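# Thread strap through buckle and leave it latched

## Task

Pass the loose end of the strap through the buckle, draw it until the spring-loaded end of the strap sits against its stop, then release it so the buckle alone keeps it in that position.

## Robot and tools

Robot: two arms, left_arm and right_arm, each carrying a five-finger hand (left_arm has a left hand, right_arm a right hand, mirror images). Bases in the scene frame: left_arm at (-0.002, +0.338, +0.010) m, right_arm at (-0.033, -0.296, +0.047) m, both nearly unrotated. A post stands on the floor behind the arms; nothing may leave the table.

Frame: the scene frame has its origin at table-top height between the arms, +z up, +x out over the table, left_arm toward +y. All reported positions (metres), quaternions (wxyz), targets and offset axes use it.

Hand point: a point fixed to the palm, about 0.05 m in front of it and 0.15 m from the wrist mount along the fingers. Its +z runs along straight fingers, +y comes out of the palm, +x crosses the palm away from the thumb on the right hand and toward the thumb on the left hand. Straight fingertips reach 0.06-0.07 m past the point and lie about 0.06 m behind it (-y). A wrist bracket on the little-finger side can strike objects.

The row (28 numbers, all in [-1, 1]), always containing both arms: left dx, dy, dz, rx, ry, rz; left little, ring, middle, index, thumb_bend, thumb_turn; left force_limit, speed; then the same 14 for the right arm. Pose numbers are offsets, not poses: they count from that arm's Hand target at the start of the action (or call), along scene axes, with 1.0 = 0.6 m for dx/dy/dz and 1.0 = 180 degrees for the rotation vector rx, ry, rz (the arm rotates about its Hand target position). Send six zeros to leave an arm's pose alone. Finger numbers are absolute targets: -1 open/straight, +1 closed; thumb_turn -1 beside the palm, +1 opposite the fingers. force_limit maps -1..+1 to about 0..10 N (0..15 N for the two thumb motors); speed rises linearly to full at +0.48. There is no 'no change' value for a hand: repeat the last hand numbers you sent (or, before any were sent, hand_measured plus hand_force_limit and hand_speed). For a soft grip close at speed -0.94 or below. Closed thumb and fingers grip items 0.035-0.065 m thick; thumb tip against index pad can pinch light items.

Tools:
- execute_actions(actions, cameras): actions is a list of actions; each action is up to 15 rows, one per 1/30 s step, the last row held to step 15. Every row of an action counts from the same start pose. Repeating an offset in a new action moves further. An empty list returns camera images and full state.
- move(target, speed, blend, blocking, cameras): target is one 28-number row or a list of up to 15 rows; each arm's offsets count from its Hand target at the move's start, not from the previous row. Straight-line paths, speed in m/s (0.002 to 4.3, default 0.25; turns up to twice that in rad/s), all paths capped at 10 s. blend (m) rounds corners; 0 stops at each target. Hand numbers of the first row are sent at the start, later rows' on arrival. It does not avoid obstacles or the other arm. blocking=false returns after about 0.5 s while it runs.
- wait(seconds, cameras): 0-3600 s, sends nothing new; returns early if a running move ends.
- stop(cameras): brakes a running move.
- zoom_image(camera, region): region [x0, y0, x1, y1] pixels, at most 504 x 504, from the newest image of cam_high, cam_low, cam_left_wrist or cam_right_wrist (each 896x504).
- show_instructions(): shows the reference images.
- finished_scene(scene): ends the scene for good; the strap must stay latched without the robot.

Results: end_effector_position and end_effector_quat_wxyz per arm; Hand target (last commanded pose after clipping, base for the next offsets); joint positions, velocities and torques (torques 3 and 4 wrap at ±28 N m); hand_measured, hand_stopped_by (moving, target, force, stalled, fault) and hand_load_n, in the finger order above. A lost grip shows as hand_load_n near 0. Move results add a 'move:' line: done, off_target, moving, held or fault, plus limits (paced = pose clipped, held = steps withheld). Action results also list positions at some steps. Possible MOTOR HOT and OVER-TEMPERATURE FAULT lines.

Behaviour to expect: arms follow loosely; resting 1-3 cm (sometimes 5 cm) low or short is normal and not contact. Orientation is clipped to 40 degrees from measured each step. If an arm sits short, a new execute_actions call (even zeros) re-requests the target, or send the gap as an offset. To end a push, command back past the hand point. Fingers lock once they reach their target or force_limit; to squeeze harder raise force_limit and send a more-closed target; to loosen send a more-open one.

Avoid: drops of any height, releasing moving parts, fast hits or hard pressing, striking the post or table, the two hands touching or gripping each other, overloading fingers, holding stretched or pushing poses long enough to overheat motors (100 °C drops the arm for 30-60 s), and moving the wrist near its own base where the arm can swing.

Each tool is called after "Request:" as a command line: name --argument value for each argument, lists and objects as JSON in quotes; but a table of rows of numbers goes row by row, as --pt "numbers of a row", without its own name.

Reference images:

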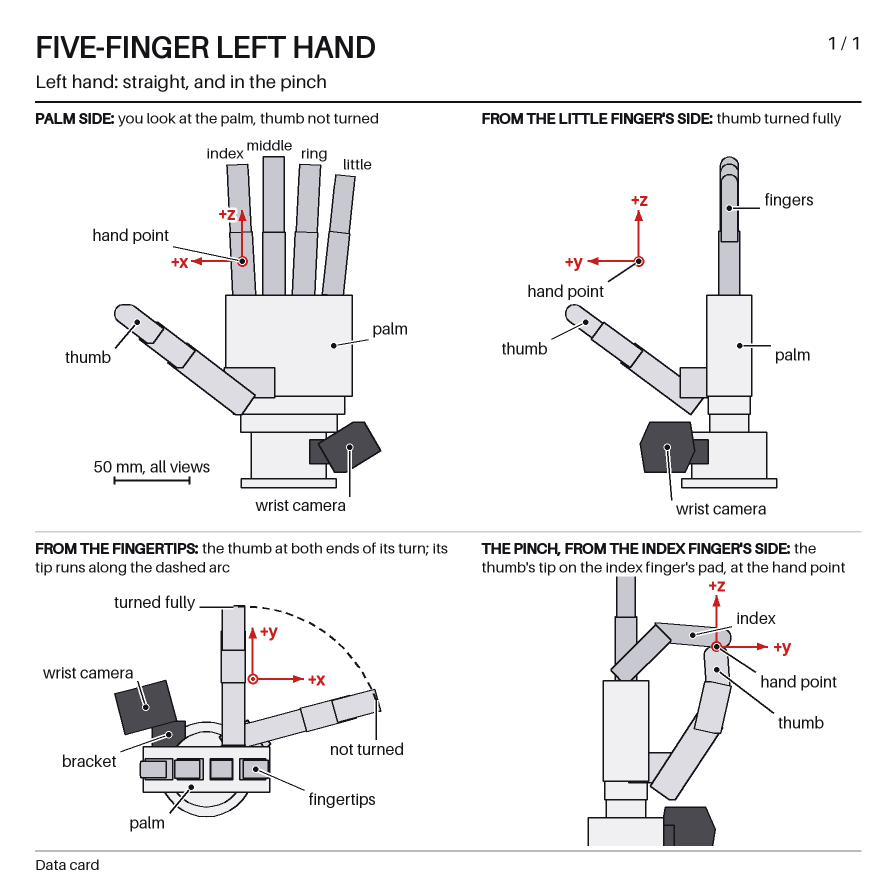

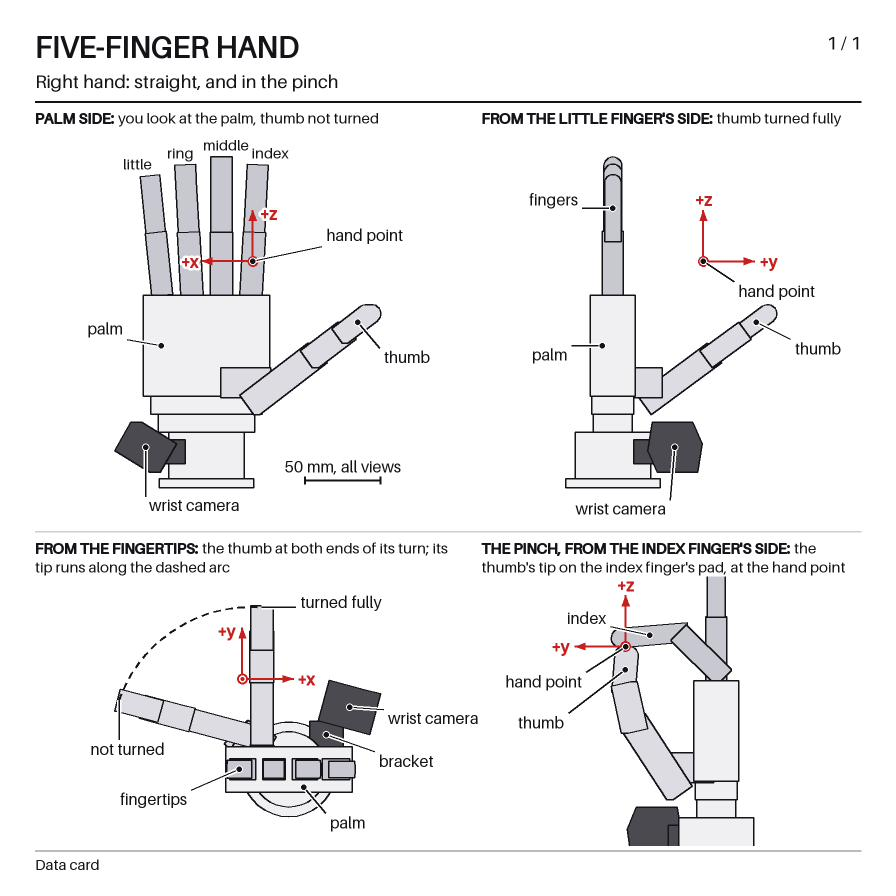

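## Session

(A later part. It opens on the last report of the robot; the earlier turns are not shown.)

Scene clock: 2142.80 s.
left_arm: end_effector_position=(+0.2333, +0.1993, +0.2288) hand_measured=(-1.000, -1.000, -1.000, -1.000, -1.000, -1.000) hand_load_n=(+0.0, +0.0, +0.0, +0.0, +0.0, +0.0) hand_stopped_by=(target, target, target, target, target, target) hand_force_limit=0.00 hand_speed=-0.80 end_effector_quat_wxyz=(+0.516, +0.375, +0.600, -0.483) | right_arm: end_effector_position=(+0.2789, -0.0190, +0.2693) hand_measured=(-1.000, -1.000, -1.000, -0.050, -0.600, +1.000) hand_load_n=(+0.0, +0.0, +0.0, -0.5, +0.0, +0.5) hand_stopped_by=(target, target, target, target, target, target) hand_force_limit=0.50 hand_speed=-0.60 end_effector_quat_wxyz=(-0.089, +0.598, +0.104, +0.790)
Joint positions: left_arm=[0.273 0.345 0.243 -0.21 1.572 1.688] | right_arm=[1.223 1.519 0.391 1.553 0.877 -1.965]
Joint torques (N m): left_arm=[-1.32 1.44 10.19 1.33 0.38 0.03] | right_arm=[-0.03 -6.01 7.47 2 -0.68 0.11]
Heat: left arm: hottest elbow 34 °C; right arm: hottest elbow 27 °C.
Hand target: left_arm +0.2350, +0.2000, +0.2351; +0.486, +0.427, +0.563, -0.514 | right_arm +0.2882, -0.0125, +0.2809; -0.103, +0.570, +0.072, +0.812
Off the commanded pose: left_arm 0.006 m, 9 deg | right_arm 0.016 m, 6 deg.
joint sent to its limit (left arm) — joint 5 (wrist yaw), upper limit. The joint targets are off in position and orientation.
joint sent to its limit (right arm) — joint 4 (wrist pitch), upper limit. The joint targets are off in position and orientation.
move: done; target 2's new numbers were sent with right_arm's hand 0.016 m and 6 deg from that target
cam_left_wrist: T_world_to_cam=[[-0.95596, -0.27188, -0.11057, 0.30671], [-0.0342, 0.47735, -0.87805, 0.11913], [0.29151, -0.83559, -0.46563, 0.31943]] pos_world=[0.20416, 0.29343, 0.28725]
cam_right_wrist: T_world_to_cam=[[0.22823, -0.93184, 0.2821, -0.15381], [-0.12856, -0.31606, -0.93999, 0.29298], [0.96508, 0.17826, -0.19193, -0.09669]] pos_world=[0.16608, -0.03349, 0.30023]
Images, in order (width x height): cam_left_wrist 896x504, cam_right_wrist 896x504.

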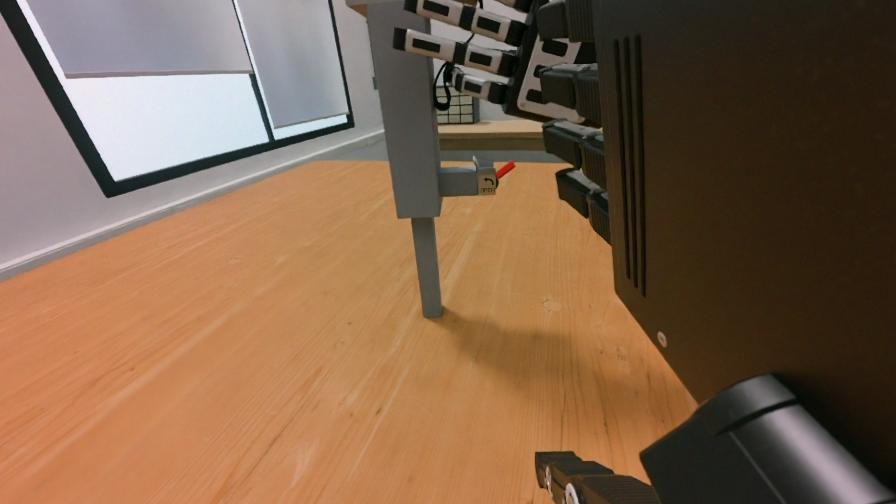

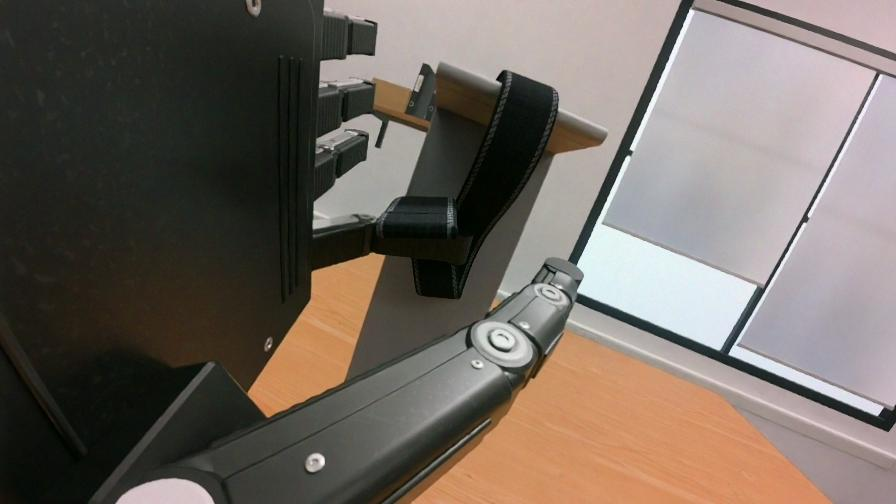

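Request:
move --pt "0 0 0 0 0 0 -1 -1 -1 -1 -1 -1 0 -0.8 -0.066 -0.02 -0.03 0 0 0 -1 -1 -1 -0.05 -0.8 1 0.5 -0.6" --speed 0.04 --cameras '["cam_right_wrist","cam_left_wrist"]'

Request:
zoom_image --camera "cam_left_wrist" --region '[400, 0, 620, 220]'

Scene clock: 2153.80 s.
left_arm: end_effector_position=(+0.2333, +0.1993, +0.2288) hand_measured=(-1.000, -1.000, -1.000, -1.000, -1.000, -1.000) hand_load_n=(+0.5, +0.0, +0.0, +0.0, +0.0, +0.0) hand_stopped_by=(target, target, target, target, target, target) hand_force_limit=0.00 hand_speed=-0.80 end_effector_quat_wxyz=(+0.516, +0.375, +0.600, -0.483) | right_arm: end_effector_position=(+0.2529, -0.0223, +0.2579) hand_measured=(-1.000, -1.000, -1.000, -0.050, -0.800, +1.000) hand_load_n=(+0.0, +0.0, +0.0, -0.5, +0.0, +0.5) hand_stopped_by=(target, target, target, target, target, target) hand_force_limit=0.50 hand_speed=-0.60 end_effector_quat_wxyz=(-0.092, +0.614, +0.101, +0.777)
Joint positions: left_arm=[0.273 0.345 0.243 -0.21 1.572 1.688] | right_arm=[1.305 1.502 0.359 1.553 0.971 -1.96]
Joint torques (N m): left_arm=[-1.2 1.49 10.18 1.32 0.37 0.04] | right_arm=[2.26 -7.71 3.88 1.98 -0.13 0.11]
Heat: left arm: hottest elbow 34 °C; right arm: hottest elbow 28 °C.
Hand target: left_arm +0.2350, +0.2000, +0.2351; +0.486, +0.427, +0.563, -0.514 | right_arm +0.2486, -0.0245, +0.2629; -0.103, +0.570, +0.072, +0.812
Off the commanded pose: left_arm 0.006 m, 9 deg | right_arm 0.007 m, 7 deg.
joint sent to its limit (left arm) — joint 5 (wrist yaw), upper limit. The joint targets are off in position and orientation.
joint sent to its limit (right arm) — joint 4 (wrist pitch), upper limit. The joint targets are off in position and orientation.
move: off_target (right_arm)
cam_left_wrist: T_world_to_cam=[[-0.95596, -0.27188, -0.11057, 0.30671], [-0.0342, 0.47735, -0.87805, 0.11913], [0.29151, -0.83559, -0.46563, 0.31943]] pos_world=[0.20416, 0.29343, 0.28725]
cam_right_wrist: T_world_to_cam=[[0.23829, -0.93271, 0.27068, -0.14739], [-0.1685, -0.31419, -0.93429, 0.28653], [0.95647, 0.17702, -0.23203, -0.06078]] pos_world=[0.14154, -0.03669, 0.2935]
Images, in order (width x height): cam_left_wrist 896x504, cam_right_wrist 896x504.

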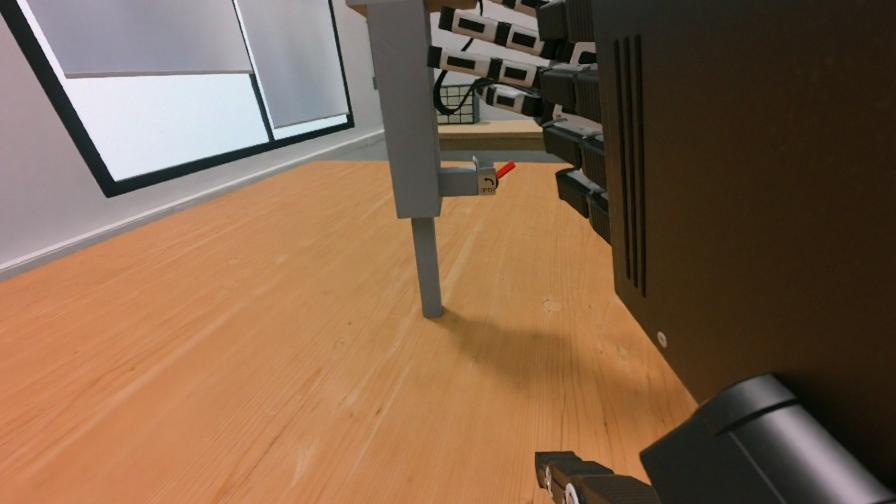

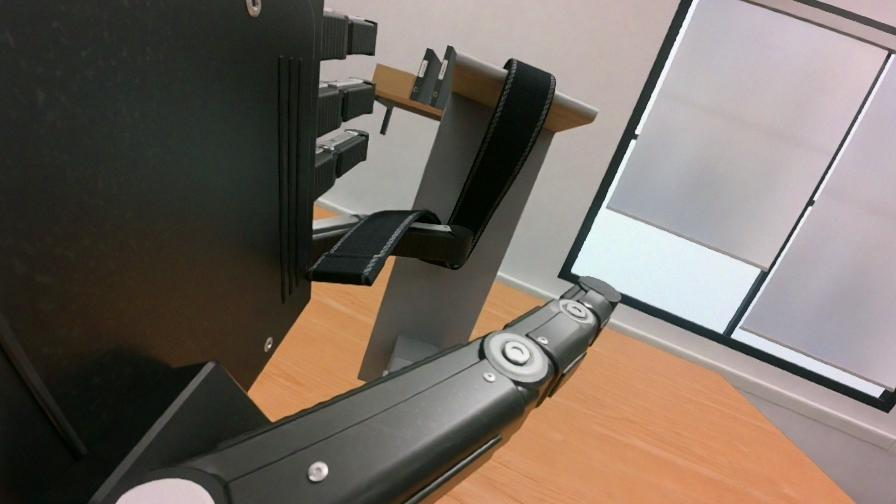

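Scaled by 2.291.

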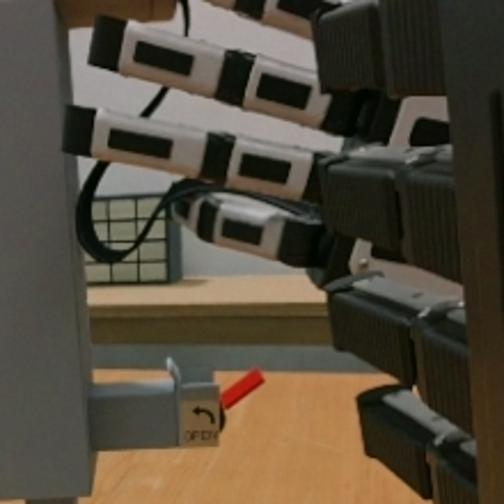

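Request:
move --pt "0 0 0 0 0 0 -1 -1 -1 -1 -1 -1 0 -0.8 -0.1 -0.035 -0.03 0 0 0 -1 -1 -1 -0.05 -0.8 1 0.5 -0.6" --speed 0.04 --cameras '["cam_right_wrist","cam_left_wrist"]'

Scene clock: 2159.33 s.
left_arm: end_effector_position=(+0.2333, +0.1993, +0.2288) hand_measured=(-1.000, -1.000, -1.000, -1.000, -1.000, -1.000) hand_load_n=(-0.5, +0.0, +0.0, +0.0, +0.0, +0.0) hand_stopped_by=(target, target, target, target, target, target) hand_force_limit=0.00 hand_speed=-0.80 end_effector_quat_wxyz=(+0.516, +0.375, +0.600, -0.483) | right_arm: end_effector_position=(+0.1919, -0.0428, +0.2405) hand_measured=(-1.000, -1.000, -1.000, -0.050, -0.800, +1.000) hand_load_n=(+0.0, +0.0, +0.0, +0.0, +0.0, +0.5) hand_stopped_by=(target, target, target, target, target, target) hand_force_limit=0.50 hand_speed=-0.60 end_effector_quat_wxyz=(-0.106, +0.642, +0.108, +0.751)
Joint positions: left_arm=[0.273 0.345 0.243 -0.21 1.572 1.688] | right_arm=[1.513 1.419 0.26 1.553 1.164 -1.96]
Joint torques (N m): left_arm=[-1.2 1.55 10.17 1.31 0.38 0.03] | right_arm=[2.26 -6.3 3.69 1.85 -0.15 -0.08]
Heat: left arm: hottest elbow 34 °C; right arm: hottest elbow 28 °C.
Hand target: left_arm +0.2350, +0.2000, +0.2351; +0.486, +0.427, +0.563, -0.514 | right_arm +0.1886, -0.0455, +0.2449; -0.103, +0.570, +0.072, +0.812
Off the commanded pose: left_arm 0.006 m, 9 deg | right_arm 0.006 m, 12 deg.
joint sent to its limit (left arm) — joint 5 (wrist yaw), upper limit. The joint targets are off in position and orientation.
joint sent to its limit (right arm) — joint 4 (wrist pitch), upper limit. The joint targets are off in position and orientation.
move: off_target (right_arm)
cam_left_wrist: T_world_to_cam=[[-0.95596, -0.27188, -0.11057, 0.30671], [-0.0342, 0.47735, -0.87805, 0.11913], [0.29151, -0.83559, -0.46563, 0.31943]] pos_world=[0.20416, 0.29343, 0.28725]
cam_right_wrist: T_world_to_cam=[[0.28551, -0.92423, 0.25354, -0.15181], [-0.23072, -0.32306, -0.91782, 0.26116], [0.93019, 0.20355, -0.30547, 0.0211]] pos_world=[0.08398, -0.06023, 0.28463]
Images, in order (width x height): cam_left_wrist 896x504, cam_right_wrist 896x504.

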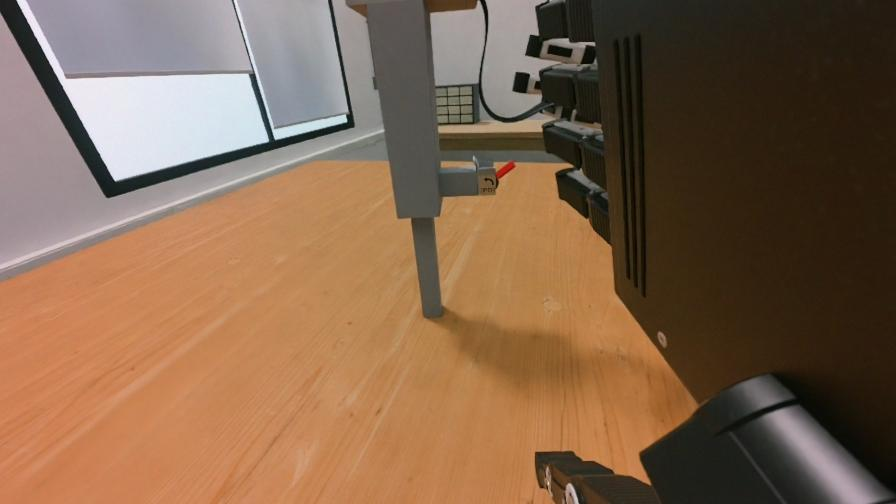

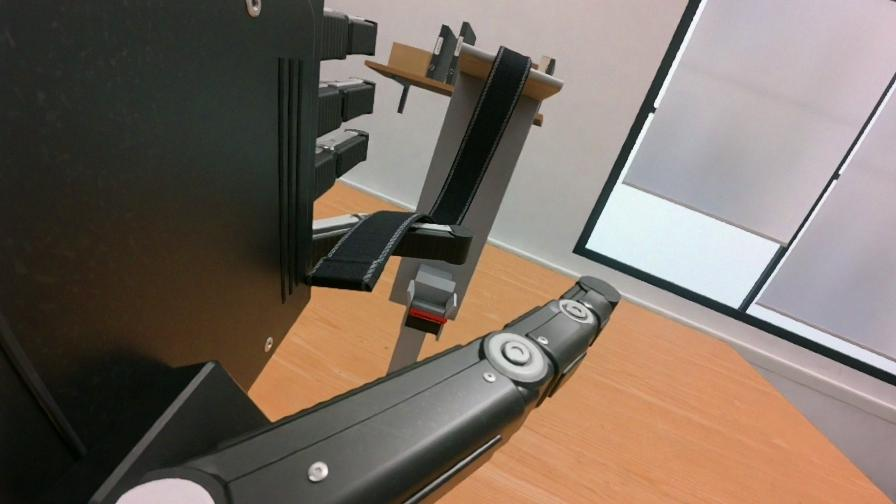

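Request:
move --pt "0 0 0 0 0 0 -1 -1 -1 -1 -1 -1 0 -0.8 -0.014 -0.022 -0.0233 0 0 0 -1 -1 -1 -0.05 -0.8 1 0.5 -0.6" --speed 0.04 --cameras '["cam_right_wrist","cam_left_wrist"]'

Request:
zoom_image --camera "cam_left_wrist" --region '[400, 0, 620, 220]'

Scene clock: 2166.93 s.
left_arm: end_effector_position=(+0.2333, +0.1993, +0.2288) hand_measured=(-1.000, -1.000, -1.000, -1.000, -1.000, -1.000) hand_load_n=(+0.0, +0.0, +0.0, +0.0, +0.0, +0.0) hand_stopped_by=(target, target, target, target, target, target) hand_force_limit=0.00 hand_speed=-0.80 end_effector_quat_wxyz=(+0.516, +0.375, +0.600, -0.483) | right_arm: end_effector_position=(+0.1853, -0.0586, +0.2280) hand_measured=(-1.000, -1.000, -1.000, -0.050, -0.800, +1.000) hand_load_n=(+0.0, +0.0, +0.0, +0.0, +0.0, +0.0) hand_stopped_by=(target, target, target, target, target, target) hand_force_limit=0.50 hand_speed=-0.60 end_effector_quat_wxyz=(-0.094, +0.652, +0.114, +0.744)
Joint positions: left_arm=[0.273 0.345 0.243 -0.21 1.572 1.688] | right_arm=[1.536 1.416 0.217 1.553 1.201 -1.95]
Joint torques (N m): left_arm=[-1.26 1.49 10.18 1.32 0.38 0.03] | right_arm=[2.26 -5.89 3.43 1.85 -0.12 0.11]
Heat: left arm: hottest elbow 34 °C; right arm: hottest elbow 27 °C.
Hand target: left_arm +0.2350, +0.2000, +0.2351; +0.486, +0.427, +0.563, -0.514 | right_arm +0.1802, -0.0587, +0.2309; -0.103, +0.570, +0.072, +0.812
Off the commanded pose: left_arm 0.006 m, 9 deg | right_arm 0.006 m, 13 deg.
joint sent to its limit (left arm) — joint 5 (wrist yaw), upper limit. The joint targets are off in position and orientation.
joint sent to its limit (right arm) — joint 4 (wrist pitch), upper limit. The joint targets are off in position and orientation.
move: off_target (right_arm)
cam_left_wrist: T_world_to_cam=[[-0.95596, -0.27188, -0.11057, 0.30671], [-0.0342, 0.47735, -0.87805, 0.11913], [0.29151, -0.83559, -0.46563, 0.31943]] pos_world=[0.20416, 0.29343, 0.28725]
cam_right_wrist: T_world_to_cam=[[0.28155, -0.91938, 0.27472, -0.16518], [-0.25132, -0.34696, -0.90358, 0.24227], [0.92605, 0.18536, -0.32875, 0.03164]] pos_world=[0.0781, -0.07367, 0.27469]
Images, in order (width x height): cam_left_wrist 896x504, cam_right_wrist 896x504.

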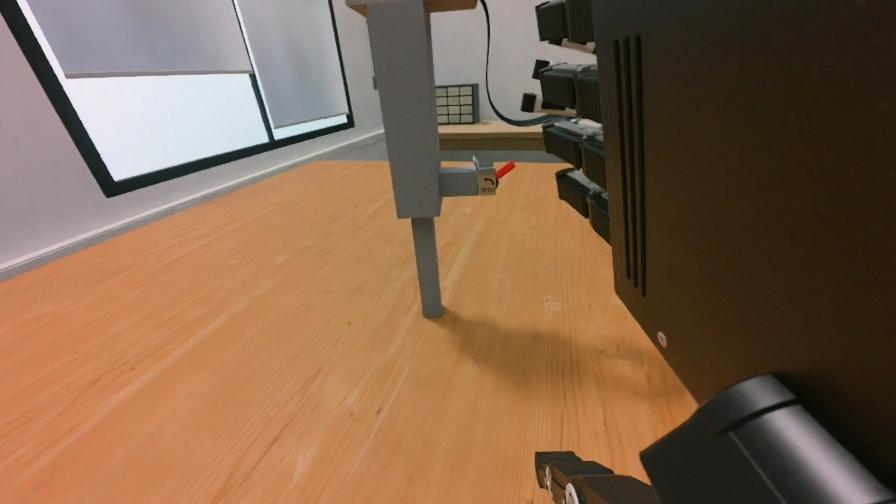

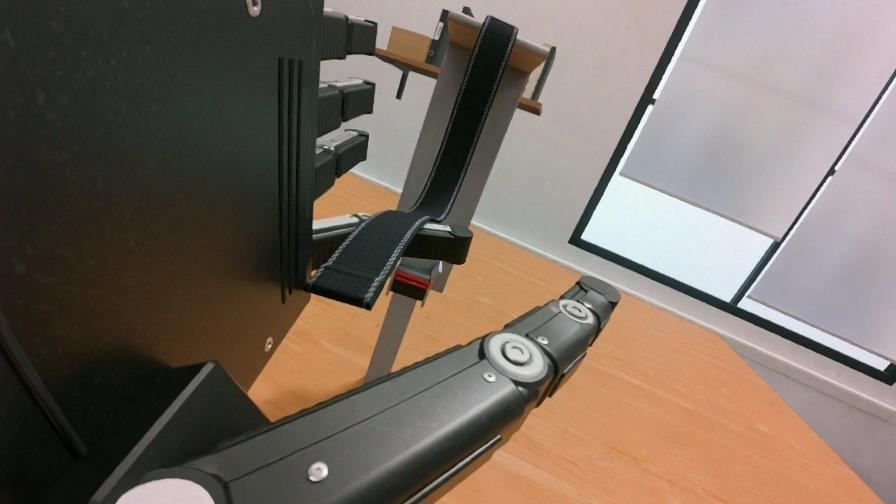

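Scaled by 2.291.

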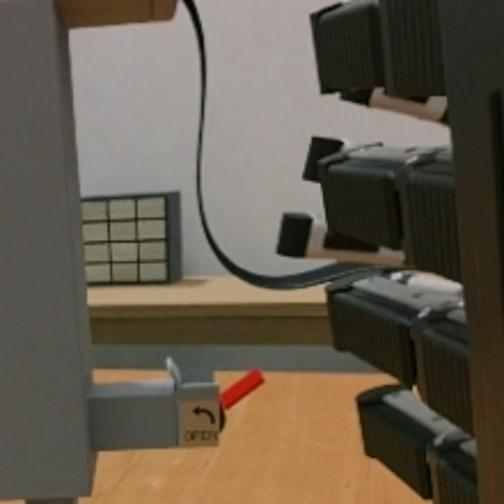

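Request:
move --pt "0 0 0 0 0 0 -1 -1 -1 -1 -1 -1 0 -0.8 -0.0145 -0.004 -0.015 0 0 0 -1 -1 -1 -0.05 -0.8 1 0.5 -0.6" --speed 0.04 --cameras '["cam_right_wrist","cam_left_wrist"]'

Request:
zoom_image --camera "cam_left_wrist" --region '[400, 0, 620, 220]'

Scene clock: 2175.83 s.
left_arm: end_effector_position=(+0.2333, +0.1993, +0.2288) hand_measured=(-1.000, -1.000, -1.000, -1.000, -1.000, -1.000) hand_load_n=(+0.0, +0.0, +0.0, +0.0, +0.0, +0.0) hand_stopped_by=(target, target, target, target, target, target) hand_force_limit=0.00 hand_speed=-0.80 end_effector_quat_wxyz=(+0.516, +0.375, +0.600, -0.483) | right_arm: end_effector_position=(+0.1767, -0.0621, +0.2216) hand_measured=(-1.000, -1.000, -1.000, -0.050, -0.800, +1.000) hand_load_n=(-0.5, +0.0, +0.0, +0.0, +0.0, +0.0) hand_stopped_by=(target, target, target, target, target, target) hand_force_limit=0.50 hand_speed=-0.60 end_effector_quat_wxyz=(-0.097, +0.658, +0.112, +0.738)
Joint positions: left_arm=[0.273 0.345 0.243 -0.21 1.572 1.688] | right_arm=[1.571 1.416 0.204 1.553 1.239 -1.931]
Joint torques (N m): left_arm=[-1.08 1.44 10.18 1.33 0.38 0.03] | right_arm=[2.26 -4.95 3.33 1.84 -0.12 0.11]
Heat: left arm: hottest elbow 34 °C; right arm: hottest elbow 27 °C.
Hand target: left_arm +0.2350, +0.2000, +0.2351; +0.486, +0.427, +0.563, -0.514 | right_arm +0.1715, -0.0611, +0.2219; -0.103, +0.570, +0.072, +0.812
Off the commanded pose: left_arm 0.006 m, 9 deg | right_arm 0.005 m, 14 deg.
joint sent to its limit (left arm) — joint 5 (wrist yaw), upper limit. The joint targets are off in position and orientation.
joint sent to its limit (right arm) — joint 4 (wrist pitch), upper limit. The joint targets are off in position and orientation.
move: off_target (right_arm)
cam_left_wrist: T_world_to_cam=[[-0.95596, -0.27188, -0.11057, 0.30671], [-0.0342, 0.47735, -0.87805, 0.11913], [0.29151, -0.83559, -0.46563, 0.31943]] pos_world=[0.20416, 0.29343, 0.28725]
cam_right_wrist: T_world_to_cam=[[0.2878, -0.92053, 0.26417, -0.16307], [-0.26779, -0.34219, -0.90066, 0.23568], [0.91949, 0.18847, -0.34499, 0.04308]] pos_world=[0.07043, -0.07758, 0.27021]
Images, in order (width x height): cam_left_wrist 896x504, cam_right_wrist 896x504.

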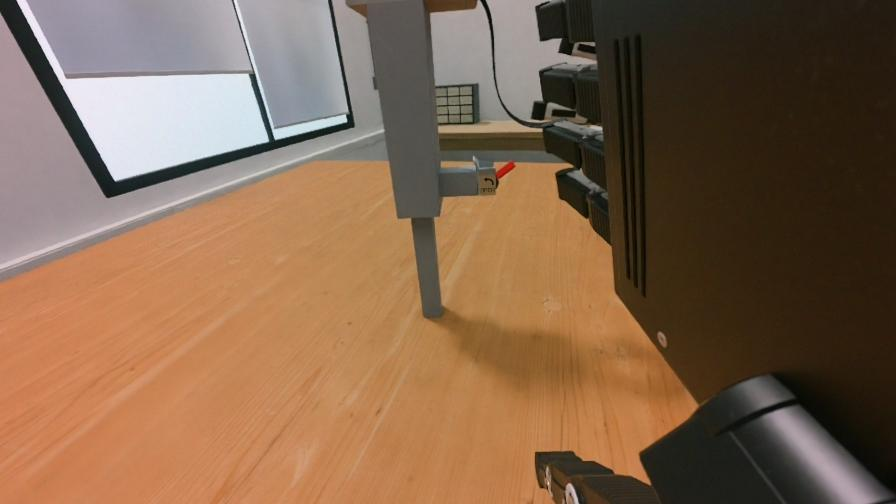

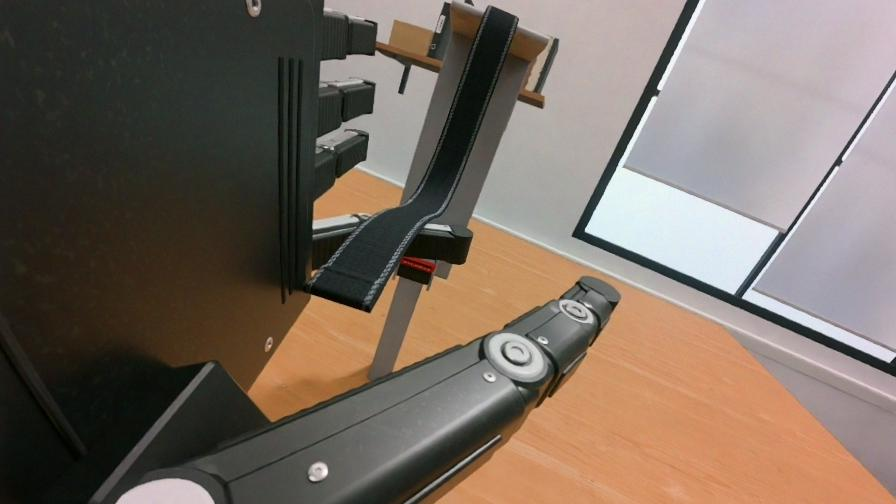

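Scaled by 2.291.

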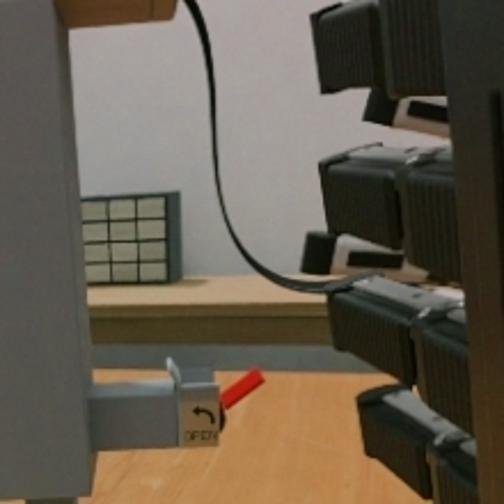

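Request:
move --pt "0 0 0 0 0 0 -1 -1 -1 -1 -1 -1 0 -0.8 -0.015 -0.004 -0.008 0 0 0 -1 -1 -1 -0.05 -0.8 1 0.5 -0.6" --speed 0.04 --cameras '["cam_right_wrist","cam_left_wrist"]'

Request:
zoom_image --camera "cam_left_wrist" --region '[400, 0, 620, 220]'

Scene clock: 2183.93 s.
left_arm: end_effector_position=(+0.2333, +0.1993, +0.2288) hand_measured=(-1.000, -1.000, -1.000, -1.000, -1.000, -1.000) hand_load_n=(+0.0, +0.0, +0.0, +0.0, +0.0, +0.0) hand_stopped_by=(target, target, target, target, target, target) hand_force_limit=0.00 hand_speed=-0.80 end_effector_quat_wxyz=(+0.516, +0.375, +0.600, -0.483) | right_arm: end_effector_position=(+0.1673, -0.0634, +0.2176) hand_measured=(-1.000, -1.000, -1.000, -0.050, -0.800, +1.000) hand_load_n=(+0.0, +0.0, +0.0, +0.0, +0.0, +0.5) hand_stopped_by=(target, target, target, target, target, target) hand_force_limit=0.50 hand_speed=-0.60 end_effector_quat_wxyz=(-0.098, +0.663, +0.113, +0.733)
Joint positions: left_arm=[0.273 0.345 0.243 -0.21 1.572 1.688] | right_arm=[1.611 1.416 0.198 1.553 1.277 -1.928]
Joint torques (N m): left_arm=[-1.2 1.49 10.19 1.37 0.37 0.03] | right_arm=[2.26 -4.84 3.06 1.83 -0.12 0.11]
Heat: left arm: hottest elbow 34 °C; right arm: hottest elbow 27 °C.
Hand target: left_arm +0.2350, +0.2000, +0.2351; +0.486, +0.427, +0.563, -0.514 | right_arm +0.1625, -0.0635, +0.2171; -0.103, +0.570, +0.072, +0.812
Off the commanded pose: left_arm 0.006 m, 9 deg | right_arm 0.005 m, 15 deg.
joint sent to its limit (left arm) — joint 5 (wrist yaw), upper limit. The joint targets are off in position and orientation.
joint sent to its limit (right arm) — joint 4 (wrist pitch), upper limit. The joint targets are off in position and orientation.
move: off_target (right_arm)
cam_left_wrist: T_world_to_cam=[[-0.95596, -0.27188, -0.11057, 0.30671], [-0.0342, 0.47735, -0.87805, 0.11913], [0.29151, -0.83559, -0.46563, 0.31943]] pos_world=[0.20416, 0.29343, 0.28725]
cam_right_wrist: T_world_to_cam=[[0.29515, -0.91848, 0.26323, -0.16131], [-0.2786, -0.34626, -0.89581, 0.22957], [0.91393, 0.19106, -0.35809, 0.05451]] pos_world=[0.06175, -0.07908, 0.26764]
Images, in order (width x height): cam_left_wrist 896x504, cam_right_wrist 896x504.

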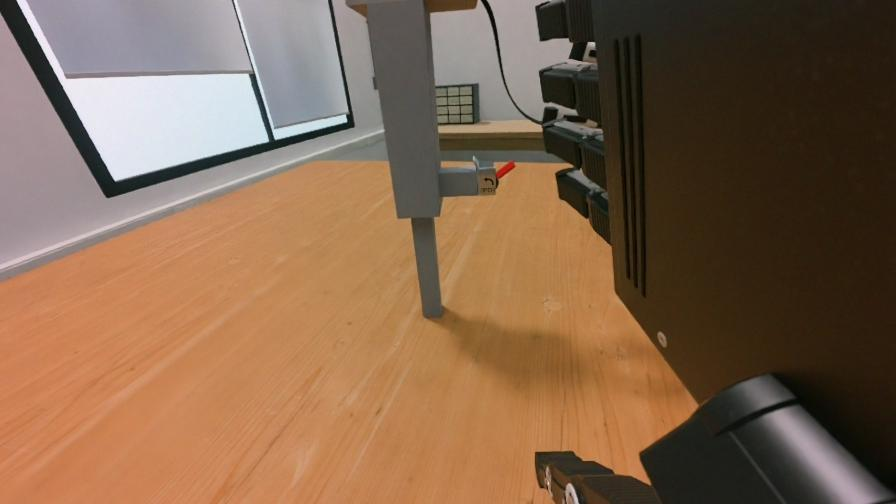

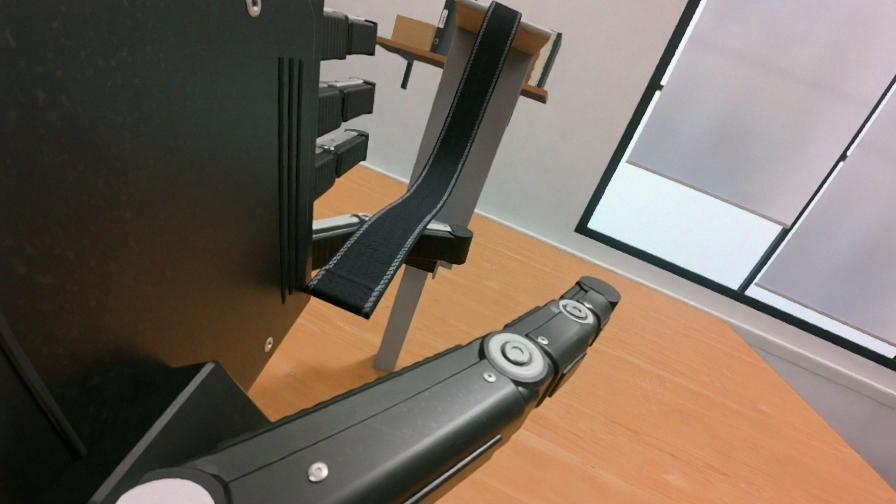

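Scaled by 2.291.

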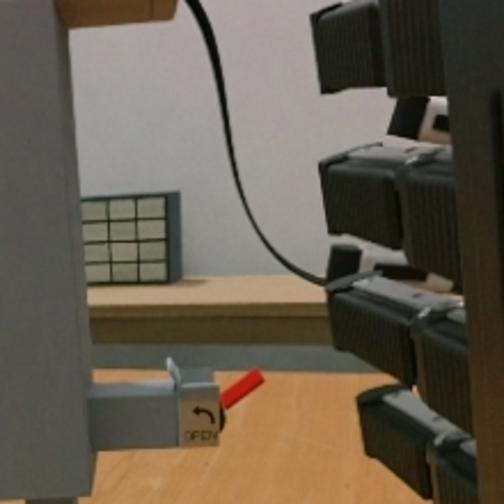

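Request:
move --pt "0 0 0 0 0 0 -1 -1 -1 -1 -1 -1 0 -0.8 -0.002 0 -0.004 0 0 0 -1 -1 -1 -0.05 -0.3 1 0.5 -0.8" --speed 0.04 --cameras '["cam_right_wrist"]'

Request:
zoom_image --camera "cam_right_wrist" --region '[300, 180, 560, 440]'

Scene clock: 2193.53 s.
left_arm: end_effector_position=(+0.2333, +0.1993, +0.2288) hand_measured=(-1.000, -1.000, -1.000, -1.000, -1.000, -1.000) hand_load_n=(+0.0, +0.0, -0.5, +0.0, +0.0, +0.0) hand_stopped_by=(target, target, target, target, target, target) hand_force_limit=0.00 hand_speed=-0.80 end_effector_quat_wxyz=(+0.516, +0.375, +0.600, -0.483) | right_arm: end_effector_position=(+0.1662, -0.0634, +0.2167) hand_measured=(-1.000, -1.000, -1.000, -0.050, -0.300, +1.000) hand_load_n=(+0.0, +0.0, +0.0, +0.0, +0.0, +0.5) hand_stopped_by=(target, target, target, target, target, target) hand_force_limit=0.50 hand_speed=-0.80 end_effector_quat_wxyz=(-0.101, +0.664, +0.110, +0.732)
Joint positions: left_arm=[0.273 0.345 0.243 -0.21 1.572 1.688] | right_arm=[1.615 1.416 0.198 1.553 1.284 -1.92]
Joint torques (N m): left_arm=[-1.2 1.49 10.21 1.32 0.37 0.03] | right_arm=[2.32 -4.37 2.99 1.81 -0.12 0.12]
Heat: left arm: hottest elbow 34 °C; right arm: hottest elbow 27 °C.
Hand target: left_arm +0.2350, +0.2000, +0.2351; +0.486, +0.427, +0.563, -0.514 | right_arm +0.1613, -0.0635, +0.2147; -0.103, +0.570, +0.072, +0.812
Off the commanded pose: left_arm 0.006 m, 9 deg | right_arm 0.005 m, 15 deg.
joint sent to its limit (left arm) — joint 5 (wrist yaw), upper limit. The joint targets are off in position and orientation.
joint sent to its limit (right arm) — joint 4 (wrist pitch), upper limit. The joint targets are off in position and orientation.
move: off_target (right_arm)
cam_right_wrist: T_world_to_cam=[[0.29579, -0.92051, 0.25527, -0.15937], [-0.28262, -0.33959, -0.89711, 0.22985], [0.91249, 0.19321, -0.3606, 0.05615]] pos_world=[0.06086, -0.0795, 0.26714]

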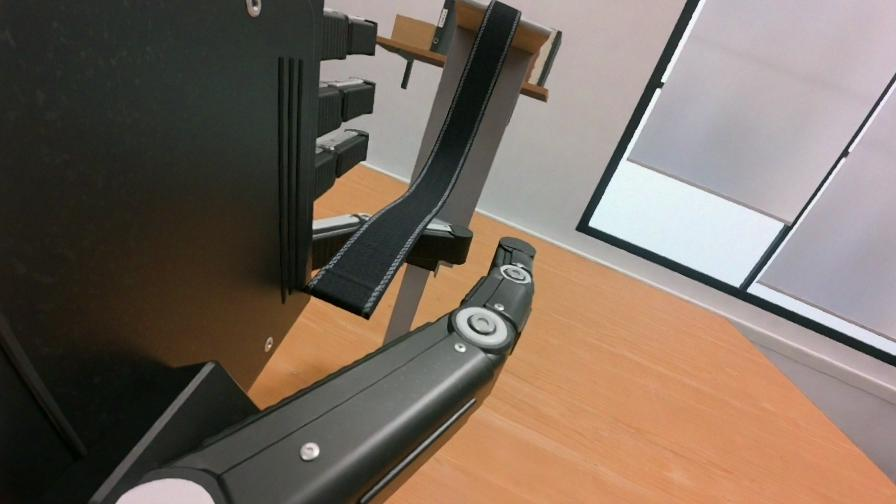

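Scaled by 1.938.

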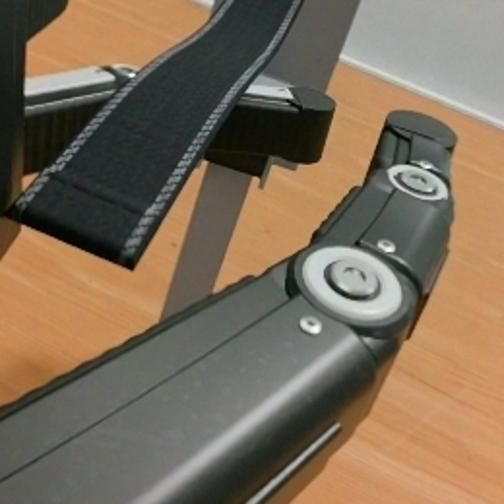

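Request:
move --pt "0 0 0 0 0 0 -1 -1 -1 -1 -1 -1 0 -0.8 -0.01 0.013 -0.004 0 0 0 -1 -1 -1 -0.05 -0.3 1 0.5 -0.8" --speed 0.04 --cameras '["cam_right_wrist"]'

Request:
zoom_image --camera "cam_right_wrist" --region '[300, 180, 560, 440]'

Scene clock: 2208.23 s.
left_arm: end_effector_position=(+0.2333, +0.1993, +0.2288) hand_measured=(-1.000, -1.000, -1.000, -1.000, -1.000, -1.000) hand_load_n=(+0.0, +0.0, +0.0, +0.0, +0.0, +0.0) hand_stopped_by=(target, target, target, target, target, target) hand_force_limit=0.00 hand_speed=-0.80 end_effector_quat_wxyz=(+0.516, +0.375, +0.600, -0.483) | right_arm: end_effector_position=(+0.1603, -0.0620, +0.2124) hand_measured=(-1.000, -1.000, -1.000, -0.050, -0.300, +1.000) hand_load_n=(+0.0, +0.0, +0.0, +0.0, +0.0, +0.0) hand_stopped_by=(target, target, target, target, target, target) hand_force_limit=0.50 hand_speed=-0.80 end_effector_quat_wxyz=(-0.097, +0.667, +0.116, +0.729)
Joint positions: left_arm=[0.273 0.345 0.243 -0.21 1.572 1.688] | right_arm=[1.64 1.432 0.2 1.553 1.307 -1.92]
Joint torques (N m): left_arm=[-1.32 1.49 10.18 1.33 0.38 0.03] | right_arm=[2.32 -3.96 4.31 1.8 -0.11 0.11]
Heat: left arm: hottest elbow 34 °C; right arm: hottest elbow 27 °C.
Hand target: left_arm +0.2350, +0.2000, +0.2351; +0.486, +0.427, +0.563, -0.514 | right_arm +0.1553, -0.0557, +0.2123; -0.103, +0.570, +0.072, +0.812
Off the commanded pose: left_arm 0.006 m, 9 deg | right_arm 0.008 m, 16 deg.
joint sent to its limit (left arm) — joint 5 (wrist yaw), upper limit. The joint targets are off in position and orientation.
joint sent to its limit (right arm) — joint 4 (wrist pitch), upper limit. The joint targets are off in position and orientation.
move: off_target (right_arm)
cam_right_wrist: T_world_to_cam=[[0.30008, -0.91599, 0.26631, -0.15792], [-0.28773, -0.35308, -0.89025, 0.22335], [0.90948, 0.19053, -0.36951, 0.06188]] pos_world=[0.05537, -0.07758, 0.26376]

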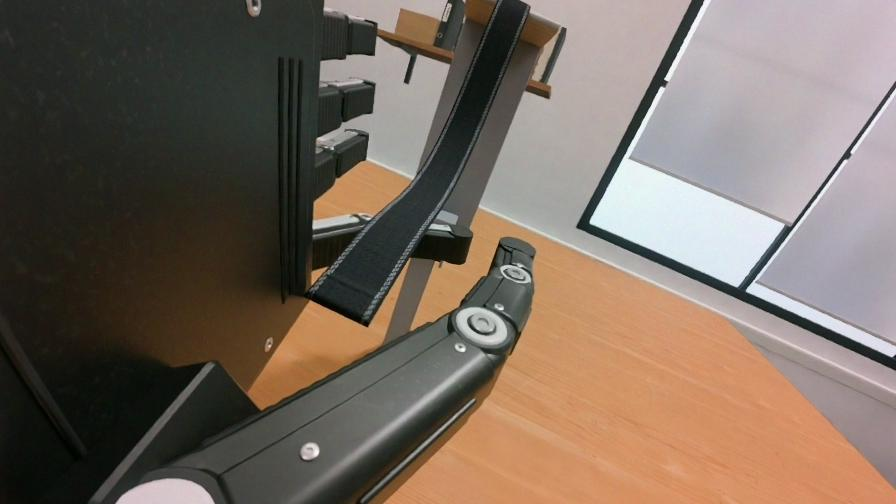

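Scaled by 1.938.

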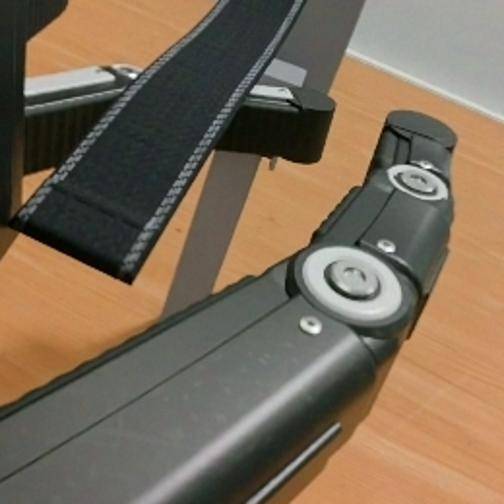

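Request:
move --pt "0 0 0 0 0 0 -1 -1 -1 -1 -1 -1 0 -0.8 -0.005 0.025 -0.004 0 0 0 -1 -1 -1 -0.05 -0.3 1 0.5 -0.8" --speed 0.04 --cameras '["cam_right_wrist"]'

Request:
zoom_image --camera "cam_right_wrist" --region '[300, 180, 560, 440]'

Scene clock: 2215.47 s.
left_arm: end_effector_position=(+0.2333, +0.1993, +0.2288) hand_measured=(-1.000, -1.000, -1.000, -1.000, -1.000, -1.000) hand_load_n=(+0.0, +0.0, +0.0, +0.0, +0.0, +0.0) hand_stopped_by=(target, target, target, target, target, target) hand_force_limit=0.00 hand_speed=-0.80 end_effector_quat_wxyz=(+0.516, +0.375, +0.600, -0.483) | right_arm: end_effector_position=(+0.1581, -0.0559, +0.2060) hand_measured=(-1.000, -1.000, -1.000, -0.050, -0.300, +1.000) hand_load_n=(+0.0, +0.0, +0.0, +0.0, +0.0, +0.0) hand_stopped_by=(target, target, target, target, target, target) hand_force_limit=0.50 hand_speed=-0.80 end_effector_quat_wxyz=(-0.088, +0.669, +0.124, +0.727)
Joint positions: left_arm=[0.273 0.345 0.243 -0.21 1.572 1.688] | right_arm=[1.648 1.473 0.215 1.553 1.317 -1.919]
Joint torques (N m): left_arm=[-1.26 1.61 10.22 1.32 0.38 0.04] | right_arm=[2.32 -4.31 5.86 1.81 -0.09 0.11]
Heat: left arm: hottest elbow 34 °C; right arm: hottest elbow 27 °C.
Hand target: left_arm +0.2350, +0.2000, +0.2351; +0.486, +0.427, +0.563, -0.514 | right_arm +0.1523, -0.0407, +0.2099; -0.103, +0.570, +0.072, +0.812
Off the commanded pose: left_arm 0.006 m, 9 deg | right_arm 0.017 m, 16 deg.
joint sent to its limit (left arm) — joint 5 (wrist yaw), upper limit. The joint targets are off in position and orientation.
joint sent to its limit (right arm) — joint 4 (wrist pitch), upper limit. The joint targets are off in position and orientation.
move: off_target (right_arm)
cam_right_wrist: T_world_to_cam=[[0.29846, -0.90988, 0.28817, -0.15381], [-0.29058, -0.37422, -0.88063, 0.21638], [0.90911, 0.17909, -0.37608, 0.06117]] pos_world=[0.05318, -0.06993, 0.25788]

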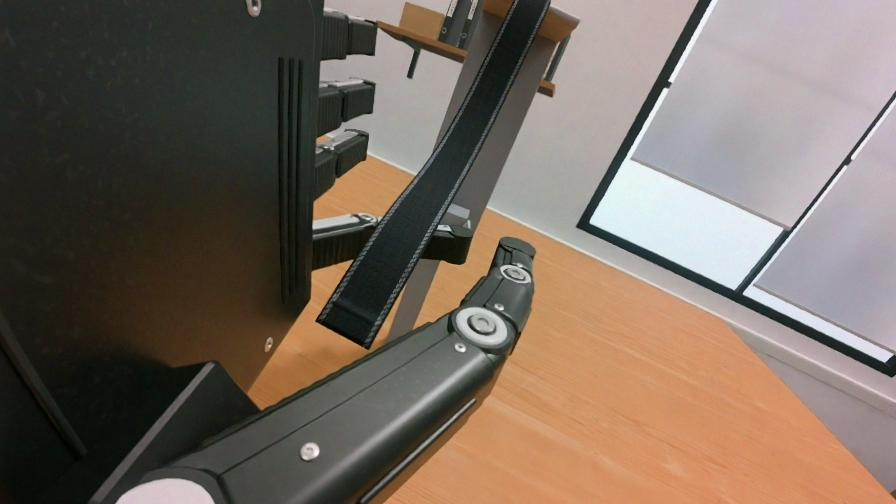

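Scaled by 1.938.

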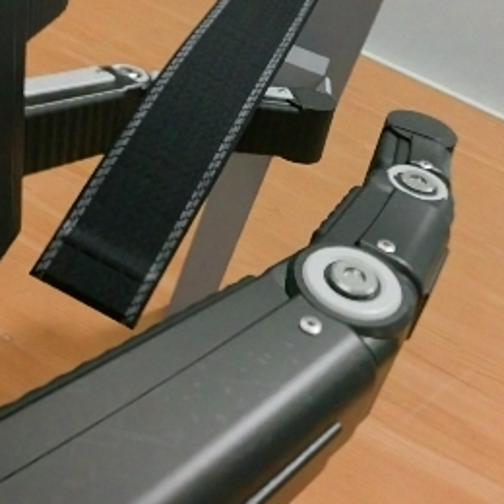

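Request:
move --pt "0 0 0 0 0 0 -1 -1 -1 -1 -1 -1 0 -0.8 0.01 0.0167 0.01 0 0 0 -1 -1 -1 -0.05 -0.3 1 0.5 -0.8" --speed 0.04 --cameras '["cam_right_wrist"]'

Request:
zoom_image --camera "cam_right_wrist" --region '[300, 180, 560, 440]'

Scene clock: 2222.87 s.
left_arm: end_effector_position=(+0.2333, +0.1993, +0.2288) hand_measured=(-1.000, -1.000, -1.000, -1.000, -1.000, -1.000) hand_load_n=(+0.0, +0.0, +0.0, +0.0, +0.0, +0.0) hand_stopped_by=(target, target, target, target, target, target) hand_force_limit=0.00 hand_speed=-0.80 end_effector_quat_wxyz=(+0.516, +0.375, +0.600, -0.483) | right_arm: end_effector_position=(+0.1575, -0.0431, +0.2095) hand_measured=(-1.000, -1.000, -1.000, -0.050, -0.300, +1.000) hand_load_n=(+0.0, +0.0, +0.0, +0.0, +0.0, +0.5) hand_stopped_by=(target, target, target, target, target, target) hand_force_limit=0.50 hand_speed=-0.80 end_effector_quat_wxyz=(-0.099, +0.667, +0.123, +0.728)
Joint positions: left_arm=[0.273 0.345 0.243 -0.21 1.572 1.688] | right_arm=[1.648 1.484 0.243 1.553 1.304 -1.919]
Joint torques (N m): left_arm=[-1.26 1.44 10.22 1.31 0.38 0.03] | right_arm=[0.21 -4.6 6.05 1.81 -0.65 -0.03]
Heat: left arm: hottest elbow 34 °C; right arm: hottest elbow 27 °C.
Hand target: left_arm +0.2350, +0.2000, +0.2351; +0.486, +0.427, +0.563, -0.514 | right_arm +0.1583, -0.0306, +0.2159; -0.103, +0.570, +0.072, +0.812
Off the commanded pose: left_arm 0.006 m, 9 deg | right_arm 0.014 m, 16 deg.
joint sent to its limit (left arm) — joint 5 (wrist yaw), upper limit. The joint targets are off in position and orientation.
joint sent to its limit (right arm) — joint 4 (wrist pitch), upper limit. The joint targets are off in position and orientation.
move: off_target (right_arm)
cam_right_wrist: T_world_to_cam=[[0.30962, -0.91064, 0.27361, -0.14185], [-0.283, -0.36296, -0.88779, 0.22491], [0.90777, 0.19745, -0.37009, 0.06047]] pos_world=[0.05268, -0.05948, 0.26086]

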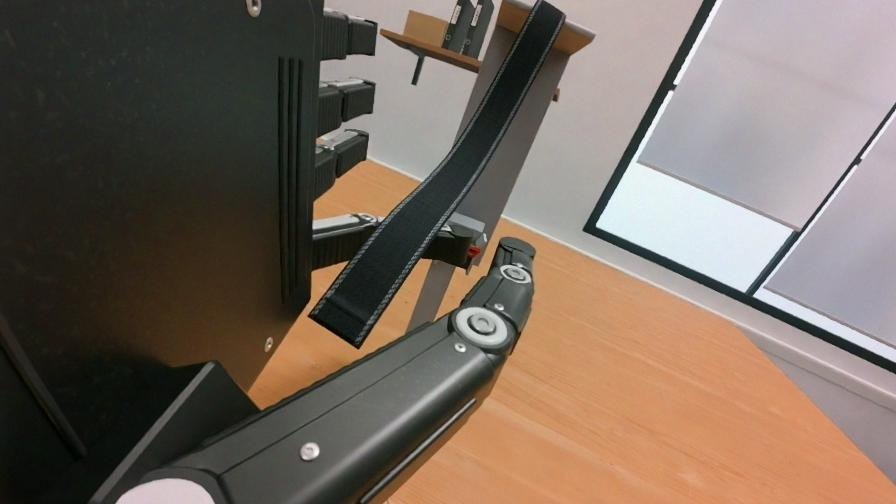

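Scaled by 1.938.

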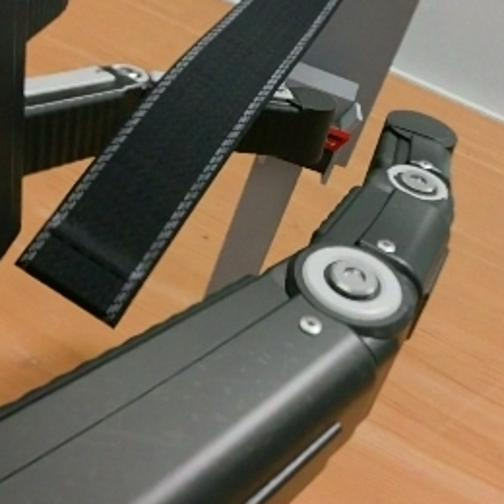

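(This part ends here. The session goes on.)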